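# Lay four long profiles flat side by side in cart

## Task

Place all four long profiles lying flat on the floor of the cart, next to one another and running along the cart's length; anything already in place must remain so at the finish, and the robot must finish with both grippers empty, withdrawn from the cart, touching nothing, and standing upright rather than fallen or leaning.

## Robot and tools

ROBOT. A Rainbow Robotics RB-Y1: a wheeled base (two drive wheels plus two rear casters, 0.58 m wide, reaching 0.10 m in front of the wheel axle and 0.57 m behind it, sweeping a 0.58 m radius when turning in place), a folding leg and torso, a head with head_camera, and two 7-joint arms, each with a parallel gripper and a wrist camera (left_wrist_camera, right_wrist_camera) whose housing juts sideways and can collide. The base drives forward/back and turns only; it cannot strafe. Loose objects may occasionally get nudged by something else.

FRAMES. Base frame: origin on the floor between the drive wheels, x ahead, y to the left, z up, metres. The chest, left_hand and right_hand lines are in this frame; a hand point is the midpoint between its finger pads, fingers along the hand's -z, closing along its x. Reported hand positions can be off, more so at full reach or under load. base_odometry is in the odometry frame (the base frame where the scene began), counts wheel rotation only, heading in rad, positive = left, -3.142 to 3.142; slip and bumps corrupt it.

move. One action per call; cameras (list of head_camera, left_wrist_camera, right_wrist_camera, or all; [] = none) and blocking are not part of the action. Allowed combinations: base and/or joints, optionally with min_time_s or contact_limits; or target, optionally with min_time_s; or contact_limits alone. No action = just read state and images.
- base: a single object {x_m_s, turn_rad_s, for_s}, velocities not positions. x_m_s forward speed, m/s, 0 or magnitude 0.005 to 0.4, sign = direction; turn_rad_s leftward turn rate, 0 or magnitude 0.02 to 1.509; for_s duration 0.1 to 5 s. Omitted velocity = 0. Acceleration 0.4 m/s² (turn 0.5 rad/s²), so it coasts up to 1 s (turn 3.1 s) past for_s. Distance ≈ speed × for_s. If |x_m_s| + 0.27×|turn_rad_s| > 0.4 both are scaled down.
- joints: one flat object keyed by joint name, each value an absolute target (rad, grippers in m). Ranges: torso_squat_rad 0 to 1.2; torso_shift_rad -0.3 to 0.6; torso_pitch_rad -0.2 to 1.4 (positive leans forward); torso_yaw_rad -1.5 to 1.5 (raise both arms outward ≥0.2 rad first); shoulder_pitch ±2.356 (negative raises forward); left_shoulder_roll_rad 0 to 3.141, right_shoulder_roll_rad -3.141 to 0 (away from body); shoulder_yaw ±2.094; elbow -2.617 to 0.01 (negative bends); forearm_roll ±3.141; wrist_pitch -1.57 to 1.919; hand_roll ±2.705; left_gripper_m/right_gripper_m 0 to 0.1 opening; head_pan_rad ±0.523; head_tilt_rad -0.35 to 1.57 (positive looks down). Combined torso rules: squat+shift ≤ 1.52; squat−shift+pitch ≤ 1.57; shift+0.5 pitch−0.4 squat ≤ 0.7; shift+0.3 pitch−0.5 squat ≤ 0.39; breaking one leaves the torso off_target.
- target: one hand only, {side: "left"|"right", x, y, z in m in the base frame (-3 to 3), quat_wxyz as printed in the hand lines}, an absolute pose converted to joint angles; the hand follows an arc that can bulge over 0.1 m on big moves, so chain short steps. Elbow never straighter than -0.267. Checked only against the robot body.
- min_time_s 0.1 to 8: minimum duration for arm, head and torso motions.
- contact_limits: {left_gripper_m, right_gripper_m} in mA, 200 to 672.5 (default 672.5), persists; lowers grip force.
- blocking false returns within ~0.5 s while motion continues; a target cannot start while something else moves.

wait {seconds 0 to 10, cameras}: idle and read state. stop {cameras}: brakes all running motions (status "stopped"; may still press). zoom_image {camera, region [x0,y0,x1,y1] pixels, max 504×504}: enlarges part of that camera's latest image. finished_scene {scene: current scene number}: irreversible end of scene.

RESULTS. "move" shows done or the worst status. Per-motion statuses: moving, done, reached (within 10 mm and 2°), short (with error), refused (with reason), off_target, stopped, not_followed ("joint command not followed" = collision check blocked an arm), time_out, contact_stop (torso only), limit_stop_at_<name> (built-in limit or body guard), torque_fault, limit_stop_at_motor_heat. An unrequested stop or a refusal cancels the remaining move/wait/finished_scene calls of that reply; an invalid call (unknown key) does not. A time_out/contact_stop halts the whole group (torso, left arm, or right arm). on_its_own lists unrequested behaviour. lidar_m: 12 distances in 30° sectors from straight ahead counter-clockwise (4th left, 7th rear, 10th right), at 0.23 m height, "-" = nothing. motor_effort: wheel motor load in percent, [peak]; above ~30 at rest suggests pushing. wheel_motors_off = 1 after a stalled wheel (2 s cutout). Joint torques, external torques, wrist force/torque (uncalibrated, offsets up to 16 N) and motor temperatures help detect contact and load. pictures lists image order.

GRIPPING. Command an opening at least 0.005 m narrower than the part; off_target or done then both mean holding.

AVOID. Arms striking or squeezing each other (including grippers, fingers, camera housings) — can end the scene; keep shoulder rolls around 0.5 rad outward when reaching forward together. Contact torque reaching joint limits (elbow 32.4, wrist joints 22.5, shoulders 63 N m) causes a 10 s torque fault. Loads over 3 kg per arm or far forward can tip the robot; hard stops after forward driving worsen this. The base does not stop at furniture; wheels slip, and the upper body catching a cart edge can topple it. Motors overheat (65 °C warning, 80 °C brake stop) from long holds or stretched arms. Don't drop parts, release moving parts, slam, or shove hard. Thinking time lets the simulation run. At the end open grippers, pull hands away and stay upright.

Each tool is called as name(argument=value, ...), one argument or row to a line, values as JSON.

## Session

move(
  joints={"head_pan_rad": 0, "head_tilt_rad": 0.6},
)

move(
  joints={"head_pan_rad": 0.5, "head_tilt_rad": 0.6},
  cameras=["head_camera"],
)

move(
  joints={"head_pan_rad": -0.5, "head_tilt_rad": 0.6},
  cameras=["head_camera"],
)

Scene clock: 0.73 s.
Joint torques (N m): left_arm=[-2.44 0.76 -0.53 -1.52 -0.07 -0.61 0.14] | right_arm=[-1.42 -1.46 -0.09 -1.29 0.15 -0.68 -0.14]
External joint torques (N m): left_arm=[-0.27 -0.06 -0.6 -0.19 -0.08 0 0.15] | right_arm=[-0.21 -0.43 -0.02 -0.66 0.11 -0.25 -0.15]
Motor temperatures (°C): left_arm=[35 33 33 36 43 38 41] | right_arm=[35 38 31 39 38 40 36]
Wrist force (N): left_arm=[-2.8 0.6 -8.7] | right_arm=[-6.4 -4.6 -11.7]
Wrist torque (N m): left_arm=[-0.30 -0.37 0.21] | right_arm=[0.07 -0.58 -0.36]
Wrist force, peak (N): left_arm=[-3.0 0.7 -8.9] | right_arm=[-6.5 -4.6 -12.1]
move: done
base_odometry: x=+0.000 y=+0.000 heading=+0.000
lidar_m: 0.67 1.03 1.15 4.51 1.58 1.14 1.07 1.11 1.51 3.97 0.98 0.71
base_status: not commanded
joint_positions: torso_squat_rad=+0.350 torso_shift_rad=+0.000 torso_pitch_rad=+0.000 torso_yaw_rad=+0.000 left_shoulder_pitch_rad=+0.027 left_shoulder_roll_rad=+0.023 left_shoulder_yaw_rad=+0.023 left_elbow_rad=-0.260 left_forearm_roll_rad=+0.047 left_wrist_pitch_rad=-0.042 left_hand_roll_rad=+0.019 left_gripper_m=+0.101 right_shoulder_pitch_rad=+0.050 right_shoulder_roll_rad=-0.019 right_shoulder_yaw_rad=+0.014 right_elbow_rad=-0.220 right_forearm_roll_rad=+0.030 right_wrist_pitch_rad=-0.021 right_hand_roll_rad=+0.014 right_gripper_m=+0.100 head_pan_rad=+0.000 head_tilt_rad=+0.600
joint_status: all done
wheel_motors_off: 0
motor_effort: left_wheel=+1(2) right_wheel=-1(2)
chest: x=-0.2280 y=+0.0003 z=+1.2475 quat_wxyz=(+1.000, +0.000, +0.000, +0.000) (m; base frame)
left_hand: x=-0.1122 y=+0.2419 z=+0.5729 quat_wxyz=(+0.989, +0.010, -0.138, +0.047) (m; base frame)
right_hand: x=-0.1521 y=-0.2342 z=+0.5669 quat_wxyz=(+0.995, -0.011, -0.097, +0.022) (m; base frame)
pictures: head_camera, left_wrist_camera, right_wrist_camera
camera_calibration:
head_camera: T_world_to_cam=[[-0.0596474, -0.998219, 0.001375, -0.00831837], [-0.523284, 0.0300952, -0.851627, 1.18172], [0.850068, -0.0515169, -0.524147, 0.87504], [0, 0, 0, 1]] pos_world=[-0.125967, 0.00121183, 1.46504]
left_wrist_camera: T_world_to_cam=[[0.945368, 0.108874, 0.307288, -0.0969478], [-0.0443291, -0.890901, 0.45203, -0.0164797], [0.322978, -0.440956, -0.837403, 0.701415], [0, 0, 0, 1]] pos_world=[-0.135621, 0.305167, 0.624607]
right_wrist_camera: T_world_to_cam=[[-0.979681, -0.0284207, -0.19854, -0.0414671], [-0.111214, 0.900761, 0.419835, -0.0137288], [0.166905, 0.433384, -0.885619, 0.703067], [0, 0, 0, 1]] pos_world=[-0.159497, -0.293511, 0.620181]

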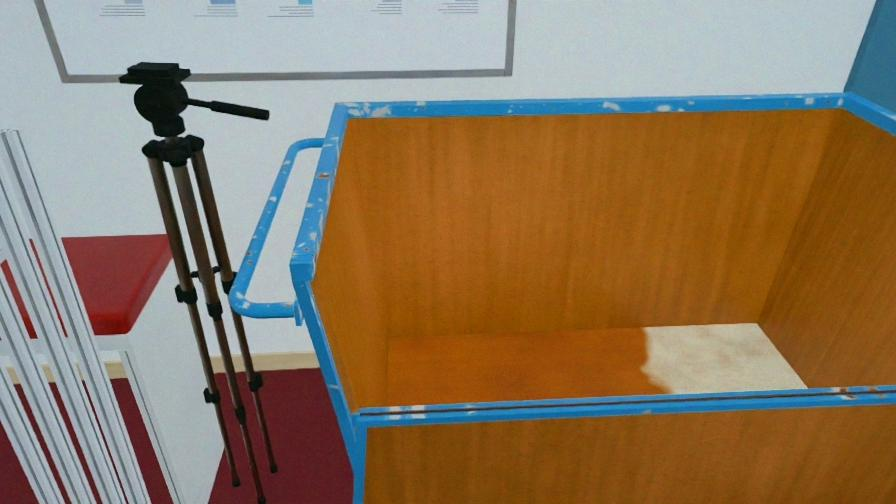

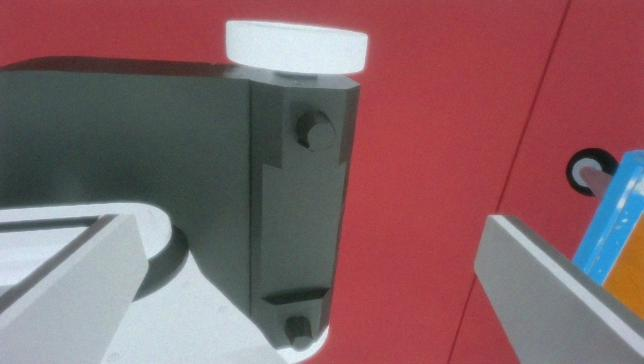

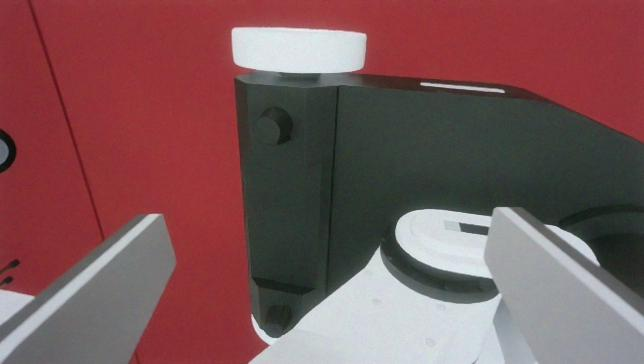

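Scene clock: 1.73 s.
Joint torques (N m): left_arm=[-2.51 0.52 0.53 -1.58 0.04 -0.32 0.06] | right_arm=[-1.6 -1.25 0.41 -1.18 0.19 -0.53 -0.15]
External joint torques (N m): left_arm=[-0.34 -0.31 0.45 -0.25 0.04 0.28 0.07] | right_arm=[-0.38 -0.22 0.48 -0.55 0.15 -0.1 -0.16]
Wrist force (N): left_arm=[-3.1 0.6 -8.5] | right_arm=[-6.2 -4.4 -11.8]
Wrist torque (N m): left_arm=[-0.33 -0.38 0.19] | right_arm=[0.05 -0.56 -0.36]
Wrist force, peak (N): left_arm=[-3.0 0.6 -9.0] | right_arm=[-6.4 -4.5 -12.0]
move: done
base_odometry: x=+0.000 y=+0.000 heading=+0.000
lidar_m: 0.67 1.03 1.16 4.51 1.58 1.14 1.07 1.11 1.51 3.98 0.97 0.70
base_status: not commanded
joint_positions: torso_squat_rad=+0.350 torso_shift_rad=+0.000 torso_pitch_rad=+0.000 torso_yaw_rad=+0.000 left_shoulder_pitch_rad=+0.027 left_shoulder_roll_rad=+0.023 left_shoulder_yaw_rad=+0.023 left_elbow_rad=-0.260 left_forearm_roll_rad=+0.047 left_wrist_pitch_rad=-0.042 left_hand_roll_rad=+0.019 left_gripper_m=+0.101 right_shoulder_pitch_rad=+0.050 right_shoulder_roll_rad=-0.019 right_shoulder_yaw_rad=+0.014 right_elbow_rad=-0.220 right_forearm_roll_rad=+0.030 right_wrist_pitch_rad=-0.021 right_hand_roll_rad=+0.014 right_gripper_m=+0.100 head_pan_rad=+0.500 head_tilt_rad=+0.600
joint_status: all done
wheel_motors_off: 0
motor_effort: left_wheel=+1(2) right_wheel=+1(3)
chest: x=-0.2280 y=+0.0003 z=+1.2475 quat_wxyz=(+1.000, +0.000, +0.000, +0.000) (m; base frame)
left_hand: x=-0.1122 y=+0.2419 z=+0.5729 quat_wxyz=(+0.989, +0.010, -0.138, +0.047) (m; base frame)
right_hand: x=-0.1521 y=-0.2342 z=+0.5669 quat_wxyz=(+0.995, -0.011, -0.097, +0.022) (m; base frame)
pictures: head_camera
camera_calibration:
head_camera: T_world_to_cam=[[0.426279, -0.904591, 0.00132227, 0.0918153], [-0.473945, -0.224586, -0.851433, 1.19177], [0.770495, 0.362321, -0.524462, 0.858893], [0, 0, 0, 1]] pos_world=[-0.13608, 0.0395143, 1.46504]

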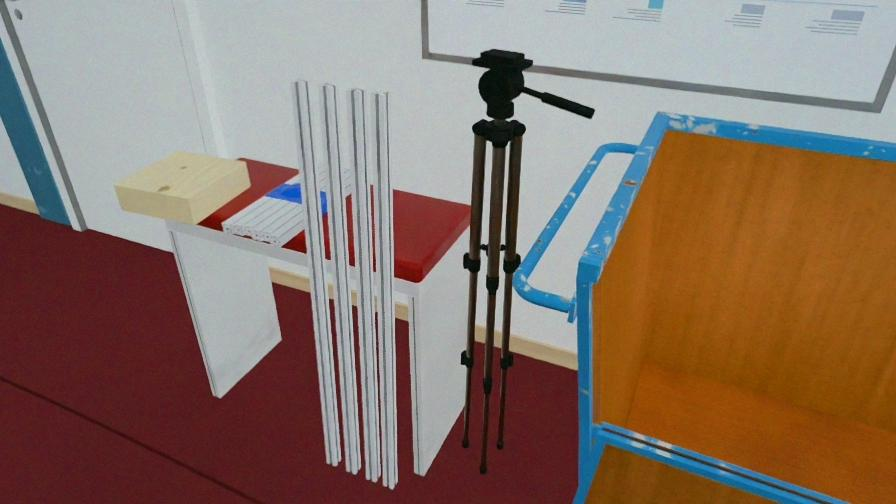

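Scene clock: 3.07 s.
Joint torques (N m): left_arm=[-2.32 0.78 0.02 -1.66 -0.11 -0.53 0.09] | right_arm=[-1.8 -1.13 0.25 -1.17 0.23 -0.62 -0.04]
External joint torques (N m): left_arm=[-0.15 -0.04 -0.06 -0.33 -0.11 0.07 0.1] | right_arm=[-0.59 -0.11 0.32 -0.54 0.19 -0.18 -0.05]
Wrist force (N): left_arm=[-2.9 0.4 -8.7] | right_arm=[-6.1 -4.5 -11.7]
Wrist torque (N m): left_arm=[-0.30 -0.37 0.19] | right_arm=[0.06 -0.54 -0.35]
Wrist force, peak (N): left_arm=[-3.0 0.7 -9.0] | right_arm=[-6.4 -4.7 -12.0]
move: done
base_odometry: x=+0.000 y=+0.000 heading=+0.000
lidar_m: 0.67 1.03 1.15 4.52 1.57 1.14 1.07 1.11 1.50 3.97 0.98 0.71
base_status: not commanded
joint_positions: torso_squat_rad=+0.350 torso_shift_rad=+0.000 torso_pitch_rad=+0.000 torso_yaw_rad=+0.000 left_shoulder_pitch_rad=+0.027 left_shoulder_roll_rad=+0.023 left_shoulder_yaw_rad=+0.023 left_elbow_rad=-0.260 left_forearm_roll_rad=+0.047 left_wrist_pitch_rad=-0.042 left_hand_roll_rad=+0.019 left_gripper_m=+0.101 right_shoulder_pitch_rad=+0.050 right_shoulder_roll_rad=-0.019 right_shoulder_yaw_rad=+0.014 right_elbow_rad=-0.220 right_forearm_roll_rad=+0.030 right_wrist_pitch_rad=-0.021 right_hand_roll_rad=+0.014 right_gripper_m=+0.100 head_pan_rad=-0.500 head_tilt_rad=+0.600
joint_status: all done
wheel_motors_off: 0
motor_effort: left_wheel=+1(2) right_wheel=+2(3)
chest: x=-0.2280 y=+0.0003 z=+1.2475 quat_wxyz=(+1.000, +0.000, +0.000, +0.000) (m; base frame)
left_hand: x=-0.1122 y=+0.2419 z=+0.5729 quat_wxyz=(+0.989, +0.010, -0.138, +0.047) (m; base frame)
right_hand: x=-0.1521 y=-0.2342 z=+0.5669 quat_wxyz=(+0.995, -0.011, -0.097, +0.022) (m; base frame)
pictures: head_camera
camera_calibration:
head_camera: T_world_to_cam=[[-0.530825, -0.847481, 0.00125158, -0.105268], [-0.444437, 0.277118, -0.851869, 1.19824], [0.721596, -0.45275, -0.523753, 0.848241], [0, 0, 0, 1]] pos_world=[-0.135425, -0.0372244, 1.46514]

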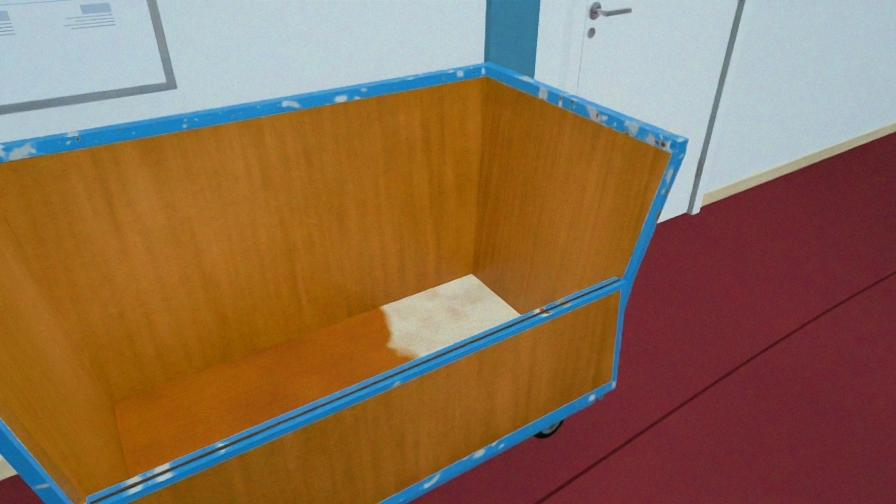

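move(
  base={"turn_rad_s": 0.65, "for_s": 2.367},
  joints={"torso_squat_rad": 1.05, "torso_shift_rad": 0, "torso_pitch_rad": 0.5, "head_pan_rad": 0, "head_tilt_rad": 0.3, "right_shoulder_pitch_rad": -0.466, "right_shoulder_roll_rad": -0.05, "right_shoulder_yaw_rad": -0.077, "right_elbow_rad": -1.273, "right_forearm_roll_rad": -0.206, "right_wrist_pitch_rad": -0.302, "right_hand_roll_rad": 1.8, "right_gripper_m": 0.05, "left_shoulder_pitch_rad": 0.02, "left_shoulder_roll_rad": 0.015, "left_shoulder_yaw_rad": 0, "left_elbow_rad": -0.19, "left_forearm_roll_rad": 0},
  min_time_s=2.5,
  cameras=[],
)

move(
  base={"x_m_s": 0.35, "for_s": 2.4},
  cameras=[],
)

move(
  base={"turn_rad_s": -0.65, "for_s": 2.367},
  cameras=["head_camera"],
)

Scene clock: 57.13 s.
Joint torques (N m): left_arm=[10.51 0.4 -1.39 3.53 -0.72 0.66 0.13] | right_arm=[-9.26 -2.3 -0.99 -10.33 0.33 -2.24 -0.34]
External joint torques (N m): left_arm=[-0.3 -0.15 -1.49 -0.69 -0.72 0.23 0.12] | right_arm=[0.17 -0.73 -0.83 -0.78 0.04 -0.29 -0.33]
Wrist force (N): left_arm=[0.1 0.5 -9.3] | right_arm=[-4.2 1.7 -5.9]
Wrist torque (N m): left_arm=[-0.38 -0.27 0.18] | right_arm=[-0.37 -0.44 -0.33]
Wrist force, peak (N): left_arm=[-2.6 0.6 -9.3] | right_arm=[-7.5 -4.5 -11.9]
move: done
base_odometry: x=+0.000 y=+0.000 heading=+1.538
lidar_m: 4.99 1.61 1.14 1.09 1.11 1.48 4.46 1.01 0.72 0.68 1.04 1.12
base_status: done (sent for 2.37 of 2.37 s)
joint_positions: torso_squat_rad=+1.050 torso_shift_rad=+0.000 torso_pitch_rad=+0.500 torso_yaw_rad=+0.000 left_shoulder_pitch_rad=+0.020 left_shoulder_roll_rad=+0.015 left_shoulder_yaw_rad=+0.000 left_elbow_rad=-0.190 left_forearm_roll_rad=+0.000 left_wrist_pitch_rad=-0.042 left_hand_roll_rad=+0.019 left_gripper_m=+0.101 right_shoulder_pitch_rad=-0.466 right_shoulder_roll_rad=-0.050 right_shoulder_yaw_rad=-0.077 right_elbow_rad=-1.273 right_forearm_roll_rad=-0.206 right_wrist_pitch_rad=-0.302 right_hand_roll_rad=+1.800 right_gripper_m=+0.050 head_pan_rad=+0.000 head_tilt_rad=+0.300
joint_status: all done
wheel_motors_off: 0
motor_effort: left_wheel=+5(34) right_wheel=+14(42)
chest: x=-0.0797 y=+0.0003 z=+0.9004 quat_wxyz=(+0.969, +0.000, +0.247, +0.000) (m; base frame)
left_hand: x=-0.3285 y=+0.2319 z=+0.2621 quat_wxyz=(+0.990, +0.009, +0.143, +0.010) (m; base frame)
right_hand: x=+0.4330 y=-0.2010 z=+0.5621 quat_wxyz=(+0.498, -0.493, -0.478, +0.531) (m; base frame)
pictures: none
No camera images: "cameras" was empty.

Scene clock: 60.93 s.
Joint torques (N m): left_arm=[12.23 -0.47 -1.17 4.16 -0.57 0.43 0.03] | right_arm=[-8.98 -2.44 -0.35 -10.29 0.22 -2.16 -0.12]
External joint torques (N m): left_arm=[1.42 -1.02 -1.27 -0.06 -0.57 0 0.01] | right_arm=[0.46 -0.87 -0.19 -0.74 -0.07 -0.21 -0.12]
Wrist force (N): left_arm=[0.1 0.4 -9.5] | right_arm=[-4.0 1.9 -6.0]
Wrist torque (N m): left_arm=[-0.36 -0.28 0.19] | right_arm=[-0.40 -0.42 -0.35]
Wrist force, peak (N): left_arm=[0.3 0.4 -9.7] | right_arm=[-4.2 2.0 -6.4]
move: done
base_odometry: x=+0.027 y=+0.839 heading=+1.538
lidar_m: 4.80 1.66 1.18 1.12 1.16 1.53 4.67 0.96 0.88 0.77 0.96 1.98
base_status: done (sent for 2.4 of 2.4 s)
joint_positions: torso_squat_rad=+1.050 torso_shift_rad=+0.000 torso_pitch_rad=+0.500 torso_yaw_rad=+0.000 left_shoulder_pitch_rad=+0.020 left_shoulder_roll_rad=+0.015 left_shoulder_yaw_rad=+0.000 left_elbow_rad=-0.190 left_forearm_roll_rad=+0.000 left_wrist_pitch_rad=-0.042 left_hand_roll_rad=+0.019 left_gripper_m=+0.101 right_shoulder_pitch_rad=-0.466 right_shoulder_roll_rad=-0.050 right_shoulder_yaw_rad=-0.077 right_elbow_rad=-1.273 right_forearm_roll_rad=-0.206 right_wrist_pitch_rad=-0.302 right_hand_roll_rad=+1.800 right_gripper_m=+0.050 head_pan_rad=+0.000 head_tilt_rad=+0.300
joint_status: not commanded
wheel_motors_off: 0
motor_effort: left_wheel=+7(40) right_wheel=-6(50)
chest: x=-0.0796 y=+0.0003 z=+0.9003 quat_wxyz=(+0.969, +0.000, +0.247, +0.000) (m; base frame)
left_hand: x=-0.3283 y=+0.2319 z=+0.2620 quat_wxyz=(+0.990, +0.009, +0.143, +0.010) (m; base frame)
right_hand: x=+0.4331 y=-0.2010 z=+0.5621 quat_wxyz=(+0.498, -0.493, -0.478, +0.531) (m; base frame)
pictures: none
No camera images: "cameras" was empty.

Scene clock: 64.93 s.
Joint torques (N m): left_arm=[12.36 -0.28 -1.64 3.29 -0.39 0.57 0.38] | right_arm=[-8.77 -2.5 -0.43 -10.41 0.2 -2.16 -0.21]
External joint torques (N m): left_arm=[1.55 -0.82 -1.74 -0.93 -0.39 0.14 0.37] | right_arm=[0.67 -0.92 -0.27 -0.86 -0.09 -0.21 -0.2]
Wrist force (N): left_arm=[0.0 0.4 -9.1] | right_arm=[-4.0 1.9 -5.7]
Wrist torque (N m): left_arm=[-0.36 -0.28 0.18] | right_arm=[-0.40 -0.43 -0.34]
Wrist force, peak (N): left_arm=[0.2 0.3 -9.6] | right_arm=[-4.2 2.0 -6.3]
move: done
base_odometry: x=+0.027 y=+0.839 heading=+0.001
lidar_m: 0.78 0.96 2.03 4.64 1.62 1.18 1.11 1.15 1.56 4.10 0.95 0.89
base_status: done (sent for 2.37 of 2.37 s)
joint_positions: torso_squat_rad=+1.050 torso_shift_rad=+0.000 torso_pitch_rad=+0.500 torso_yaw_rad=+0.000 left_shoulder_pitch_rad=+0.020 left_shoulder_roll_rad=+0.015 left_shoulder_yaw_rad=+0.000 left_elbow_rad=-0.190 left_forearm_roll_rad=+0.000 left_wrist_pitch_rad=-0.042 left_hand_roll_rad=+0.019 left_gripper_m=+0.101 right_shoulder_pitch_rad=-0.466 right_shoulder_roll_rad=-0.050 right_shoulder_yaw_rad=-0.077 right_elbow_rad=-1.273 right_forearm_roll_rad=-0.206 right_wrist_pitch_rad=-0.302 right_hand_roll_rad=+1.800 right_gripper_m=+0.050 head_pan_rad=+0.000 head_tilt_rad=+0.300
joint_status: not commanded
wheel_motors_off: 0
motor_effort: left_wheel=+15(38) right_wheel=+4(45)
chest: x=-0.0796 y=+0.0003 z=+0.9003 quat_wxyz=(+0.969, +0.000, +0.247, +0.000) (m; base frame)
left_hand: x=-0.3283 y=+0.2319 z=+0.2620 quat_wxyz=(+0.990, +0.009, +0.143, +0.010) (m; base frame)
right_hand: x=+0.4331 y=-0.2010 z=+0.5621 quat_wxyz=(+0.498, -0.493, -0.478, +0.530) (m; base frame)
pictures: head_camera
camera_calibration:
head_camera: T_world_to_cam=[[-0.0580424, -0.998227, 0.0132018, -0.00605069], [-0.682038, 0.0299937, -0.730701, 0.859542], [0.72901, -0.0514157, -0.68257, 0.642454], [0, 0, 0, 1]] pos_world=[0.117534, 0.00121144, 1.06667]

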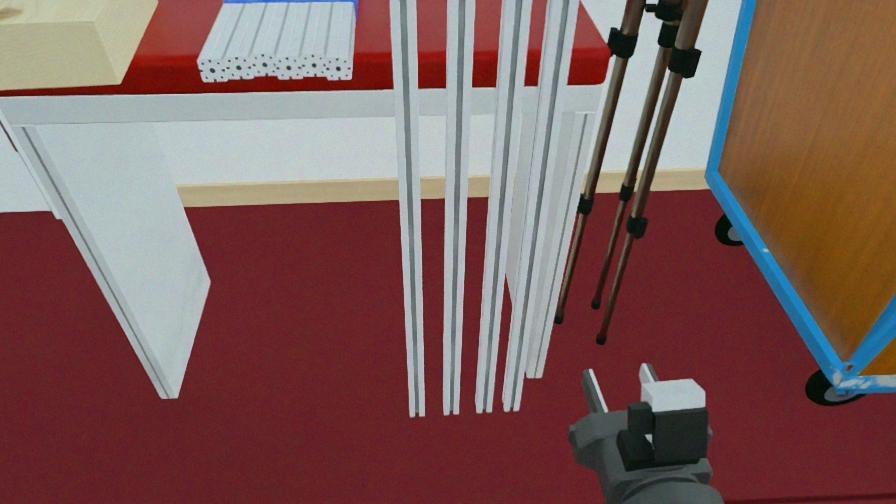

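move(
  base={"x_m_s": 0.2, "for_s": 1.5},
  joints={"right_gripper_m": 0.044},
  cameras=[],
)

move(
  target={"side": "right", "x": 0.43, "y": -0.185, "z": 0.56, "quat_wxyz": [0.5163, -0.4831, -0.4831, 0.5163]},
  min_time_s=1,
  cameras=["right_wrist_camera"],
)

Scene clock: 76.03 s.
Joint torques (N m): left_arm=[12.46 -0.27 -1.68 3.62 -0.7 0.46 0.16] | right_arm=[-9.3 -2.37 -0.21 -10.61 0.32 -2.35 -0.06]
External joint torques (N m): left_arm=[1.65 -0.82 -1.78 -0.6 -0.7 0.03 0.15] | right_arm=[0.13 -0.8 -0.05 -1.06 0.03 -0.4 -0.05]
Wrist force (N): left_arm=[0.1 0.3 -8.7] | right_arm=[-3.9 1.7 -6.1]
Wrist torque (N m): left_arm=[-0.34 -0.24 0.18] | right_arm=[-0.38 -0.41 -0.34]
Wrist force, peak (N): left_arm=[0.1 0.7 -9.5] | right_arm=[-4.2 1.8 -6.3]
move: done
base_odometry: x=+0.327 y=+0.839 heading=+0.000
lidar_m: 0.48 0.71 1.63 4.29 2.06 1.49 1.41 1.46 1.98 1.41 0.77 0.51
base_status: done (sent for 1.5 of 1.5 s)
joint_positions: torso_squat_rad=+1.050 torso_shift_rad=+0.000 torso_pitch_rad=+0.500 torso_yaw_rad=+0.000 left_shoulder_pitch_rad=+0.020 left_shoulder_roll_rad=+0.015 left_shoulder_yaw_rad=+0.000 left_elbow_rad=-0.190 left_forearm_roll_rad=+0.000 left_wrist_pitch_rad=-0.042 left_hand_roll_rad=+0.019 left_gripper_m=+0.101 right_shoulder_pitch_rad=-0.466 right_shoulder_roll_rad=-0.050 right_shoulder_yaw_rad=-0.077 right_elbow_rad=-1.273 right_forearm_roll_rad=-0.206 right_wrist_pitch_rad=-0.302 right_hand_roll_rad=+1.800 right_gripper_m=+0.044 head_pan_rad=+0.000 head_tilt_rad=+0.300
joint_status: all done
wheel_motors_off: 0
motor_effort: left_wheel=-5(50) right_wheel=+6(40)
chest: x=-0.0796 y=+0.0003 z=+0.9003 quat_wxyz=(+0.969, +0.000, +0.247, +0.000) (m; base frame)
left_hand: x=-0.3283 y=+0.2319 z=+0.2620 quat_wxyz=(+0.990, +0.009, +0.143, +0.010) (m; base frame)
right_hand: x=+0.4331 y=-0.2010 z=+0.5621 quat_wxyz=(+0.498, -0.493, -0.478, +0.531) (m; base frame)
pictures: none
No camera images: "cameras" was empty.

Scene clock: 77.37 s.
Joint torques (N m): left_arm=[11.18 -0.41 -1.13 4.08 -0.56 0.24 0.24] | right_arm=[-8.38 1.41 -0.41 -10.86 0.27 -2.01 0.02]
External joint torques (N m): left_arm=[0.37 -0.96 -1.24 -0.13 -0.56 -0.19 0.23] | right_arm=[1.07 1.9 -0.81 -1.33 -0.07 -0.09 0.03]
Wrist force (N): left_arm=[0.3 0.6 -9.0] | right_arm=[-4.2 1.5 -6.1]
Wrist torque (N m): left_arm=[-0.37 -0.24 0.20] | right_arm=[-0.35 -0.40 -0.34]
Wrist force, peak (N): left_arm=[0.1 0.5 -9.6] | right_arm=[-4.4 1.8 -6.2]
move: done
base_odometry: x=+0.327 y=+0.839 heading=+0.000
lidar_m: 0.47 0.72 1.63 4.28 2.07 1.48 1.41 1.46 1.97 1.42 0.77 0.50
base_status: not commanded
joint_positions: torso_squat_rad=+1.050 torso_shift_rad=+0.000 torso_pitch_rad=+0.500 torso_yaw_rad=+0.000 left_shoulder_pitch_rad=+0.020 left_shoulder_roll_rad=+0.015 left_shoulder_yaw_rad=+0.000 left_elbow_rad=-0.190 left_forearm_roll_rad=+0.000 left_wrist_pitch_rad=-0.042 left_hand_roll_rad=+0.019 left_gripper_m=+0.101 right_shoulder_pitch_rad=-0.466 right_shoulder_roll_rad=+0.000 right_shoulder_yaw_rad=-0.078 right_elbow_rad=-1.276 right_forearm_roll_rad=-0.234 right_wrist_pitch_rad=-0.302 right_hand_roll_rad=+1.828 right_gripper_m=+0.044 head_pan_rad=+0.000 head_tilt_rad=+0.300
joint_status: all done
wheel_motors_off: 0
motor_effort: left_wheel=-6(6) right_wheel=+8(9)
chest: x=-0.0796 y=+0.0003 z=+0.9003 quat_wxyz=(+0.969, +0.000, +0.247, +0.000) (m; base frame)
left_hand: x=-0.3283 y=+0.2319 z=+0.2620 quat_wxyz=(+0.990, +0.009, +0.143, +0.010) (m; base frame)
right_hand: x=+0.4303 y=-0.1851 z=+0.5604 quat_wxyz=(+0.514, -0.482, -0.485, +0.518) (m; base frame)
right_hand_status: reached (checked arc, planned for 1.0 s): 0 mm and 0.4 deg off.
pictures: right_wrist_camera
camera_calibration:
right_wrist_camera: T_world_to_cam=[[0.0126203, -0.999739, -0.0190229, -0.17814], [-0.506916, 0.0100017, -0.861938, 0.733175], [0.861903, 0.0205209, -0.506657, -0.00906342], [0, 0, 0, 1]] pos_world=[0.381718, -0.18524, 0.62397]

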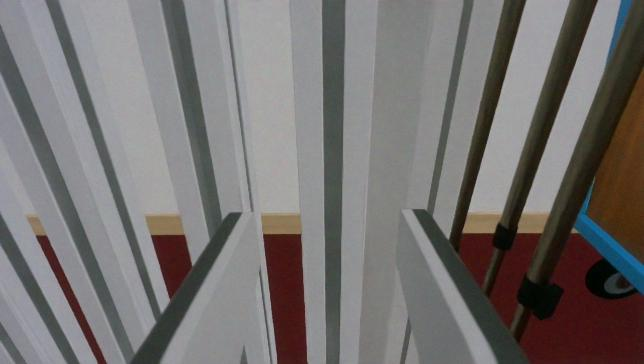

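move(
  target={"side": "right", "x": 0.467, "y": -0.1832, "z": 0.557, "quat_wxyz": [0.5163, -0.4831, -0.4831, 0.5163]},
  min_time_s=0.8,
  cameras=["right_wrist_camera"],
)

Scene clock: 84.67 s.
Joint torques (N m): left_arm=[12.6 -0.06 -0.71 3.77 -0.64 0.5 0.24] | right_arm=[-12 -2.87 0.6 -9.8 0.31 -2.33 0.23]
External joint torques (N m): left_arm=[1.79 -0.6 -0.81 -0.45 -0.64 0.07 0.22] | right_arm=[-0.05 -1.59 0.15 -0.4 -0.04 -0.41 0.24]
Wrist force (N): left_arm=[0.2 1.0 -9.1] | right_arm=[-4.4 1.7 -5.8]
Wrist torque (N m): left_arm=[-0.42 -0.26 0.15] | right_arm=[-0.40 -0.42 -0.32]
Wrist force, peak (N): left_arm=[0.2 0.7 -9.6] | right_arm=[-4.8 1.7 -6.1]
move: done
base_odometry: x=+0.327 y=+0.839 heading=+0.000
lidar_m: 0.48 0.73 1.63 4.28 2.05 1.49 1.41 1.46 1.97 1.41 0.77 0.51
base_status: not commanded
joint_positions: torso_squat_rad=+1.050 torso_shift_rad=+0.000 torso_pitch_rad=+0.500 torso_yaw_rad=+0.000 left_shoulder_pitch_rad=+0.020 left_shoulder_roll_rad=+0.015 left_shoulder_yaw_rad=+0.000 left_elbow_rad=-0.190 left_forearm_roll_rad=+0.000 left_wrist_pitch_rad=-0.042 left_hand_roll_rad=+0.019 left_gripper_m=+0.101 right_shoulder_pitch_rad=-0.620 right_shoulder_roll_rad=-0.016 right_shoulder_yaw_rad=-0.126 right_elbow_rad=-1.099 right_forearm_roll_rad=-0.249 right_wrist_pitch_rad=-0.330 right_hand_roll_rad=+1.838 right_gripper_m=+0.044 head_pan_rad=+0.000 head_tilt_rad=+0.300
joint_status: all done
wheel_motors_off: 0
motor_effort: left_wheel=-6(6) right_wheel=+7(10)
chest: x=-0.0796 y=+0.0003 z=+0.9003 quat_wxyz=(+0.969, +0.000, +0.247, +0.000) (m; base frame)
left_hand: x=-0.3283 y=+0.2319 z=+0.2620 quat_wxyz=(+0.990, +0.009, +0.143, +0.010) (m; base frame)
right_hand: x=+0.4666 y=-0.1831 z=+0.5575 quat_wxyz=(+0.517, -0.482, -0.483, +0.517) (m; base frame)
right_hand_status: reached (checked arc, planned for 0.8 s): 1 mm and 0.1 deg off.
pictures: right_wrist_camera
camera_calibration:
right_wrist_camera: T_world_to_cam=[[0.00562773, -0.999812, -0.0185409, -0.173659], [-0.510526, 0.0130701, -0.859763, 0.750088], [0.859844, 0.0143041, -0.510356, -0.0400083], [0, 0, 0, 1]] pos_world=[0.418317, -0.182858, 0.621259]

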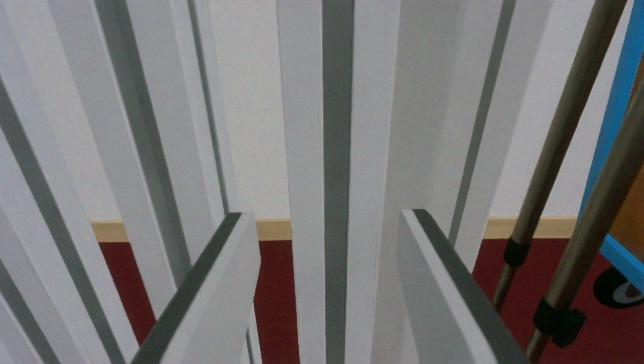

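move(
  target={"side": "right", "x": 0.505, "y": -0.1835, "z": 0.553, "quat_wxyz": [0.5163, -0.4831, -0.4831, 0.5163]},
  min_time_s=1,
  cameras=["right_wrist_camera"],
)

move(
  joints={"right_gripper_m": 0.01},
  cameras=["head_camera", "right_wrist_camera"],
)

Scene clock: 91.60 s.
Joint torques (N m): left_arm=[11.97 0.09 -1.19 3.87 -0.43 0.46 0.43] | right_arm=[-14.5 -3.73 0.01 -9.54 0.27 -2.08 -0.56]
External joint torques (N m): left_arm=[1.16 -0.45 -1.29 -0.35 -0.43 0.03 0.42] | right_arm=[0.3 -0.92 -0.21 -0.57 -0.1 -0.16 -0.56]
Wrist force (N): left_arm=[0.3 0.7 -9.2] | right_arm=[-4.5 2.2 -5.8]
Wrist torque (N m): left_arm=[-0.39 -0.24 0.17] | right_arm=[-0.44 -0.39 -0.33]
Wrist force, peak (N): left_arm=[-0.2 0.5 -9.6] | right_arm=[-4.5 2.0 -6.2]
move: done
base_odometry: x=+0.327 y=+0.839 heading=+0.000
lidar_m: 0.47 0.72 1.62 4.29 2.06 1.49 1.41 1.46 1.98 1.42 0.78 0.50
base_status: not commanded
joint_positions: torso_squat_rad=+1.050 torso_shift_rad=+0.000 torso_pitch_rad=+0.500 torso_yaw_rad=+0.000 left_shoulder_pitch_rad=+0.020 left_shoulder_roll_rad=+0.015 left_shoulder_yaw_rad=+0.000 left_elbow_rad=-0.190 left_forearm_roll_rad=+0.000 left_wrist_pitch_rad=-0.042 left_hand_roll_rad=+0.019 left_gripper_m=+0.101 right_shoulder_pitch_rad=-0.813 right_shoulder_roll_rad=-0.068 right_shoulder_yaw_rad=-0.150 right_elbow_rad=-0.820 right_forearm_roll_rad=-0.264 right_wrist_pitch_rad=-0.422 right_hand_roll_rad=+1.811 right_gripper_m=+0.044 head_pan_rad=+0.000 head_tilt_rad=+0.300
joint_status: all done
wheel_motors_off: 0
motor_effort: left_wheel=-6(7) right_wheel=+7(9)
chest: x=-0.0796 y=+0.0003 z=+0.9003 quat_wxyz=(+0.969, +0.000, +0.247, +0.000) (m; base frame)
left_hand: x=-0.3283 y=+0.2319 z=+0.2620 quat_wxyz=(+0.990, +0.009, +0.143, +0.010) (m; base frame)
right_hand: x=+0.5049 y=-0.1833 z=+0.5532 quat_wxyz=(+0.516, -0.483, -0.483, +0.517) (m; base frame)
right_hand_status: reached (checked arc, planned for 1.0 s): 0 mm and 0.1 deg off.
pictures: right_wrist_camera
camera_calibration:
right_wrist_camera: T_world_to_cam=[[0.00567427, -0.999816, -0.0183108, -0.17442], [-0.509135, 0.0128715, -0.86059, 0.765655], [0.860668, 0.0142059, -0.508968, -0.0763474], [0, 0, 0, 1]] pos_world=[0.456521, -0.183158, 0.616863]

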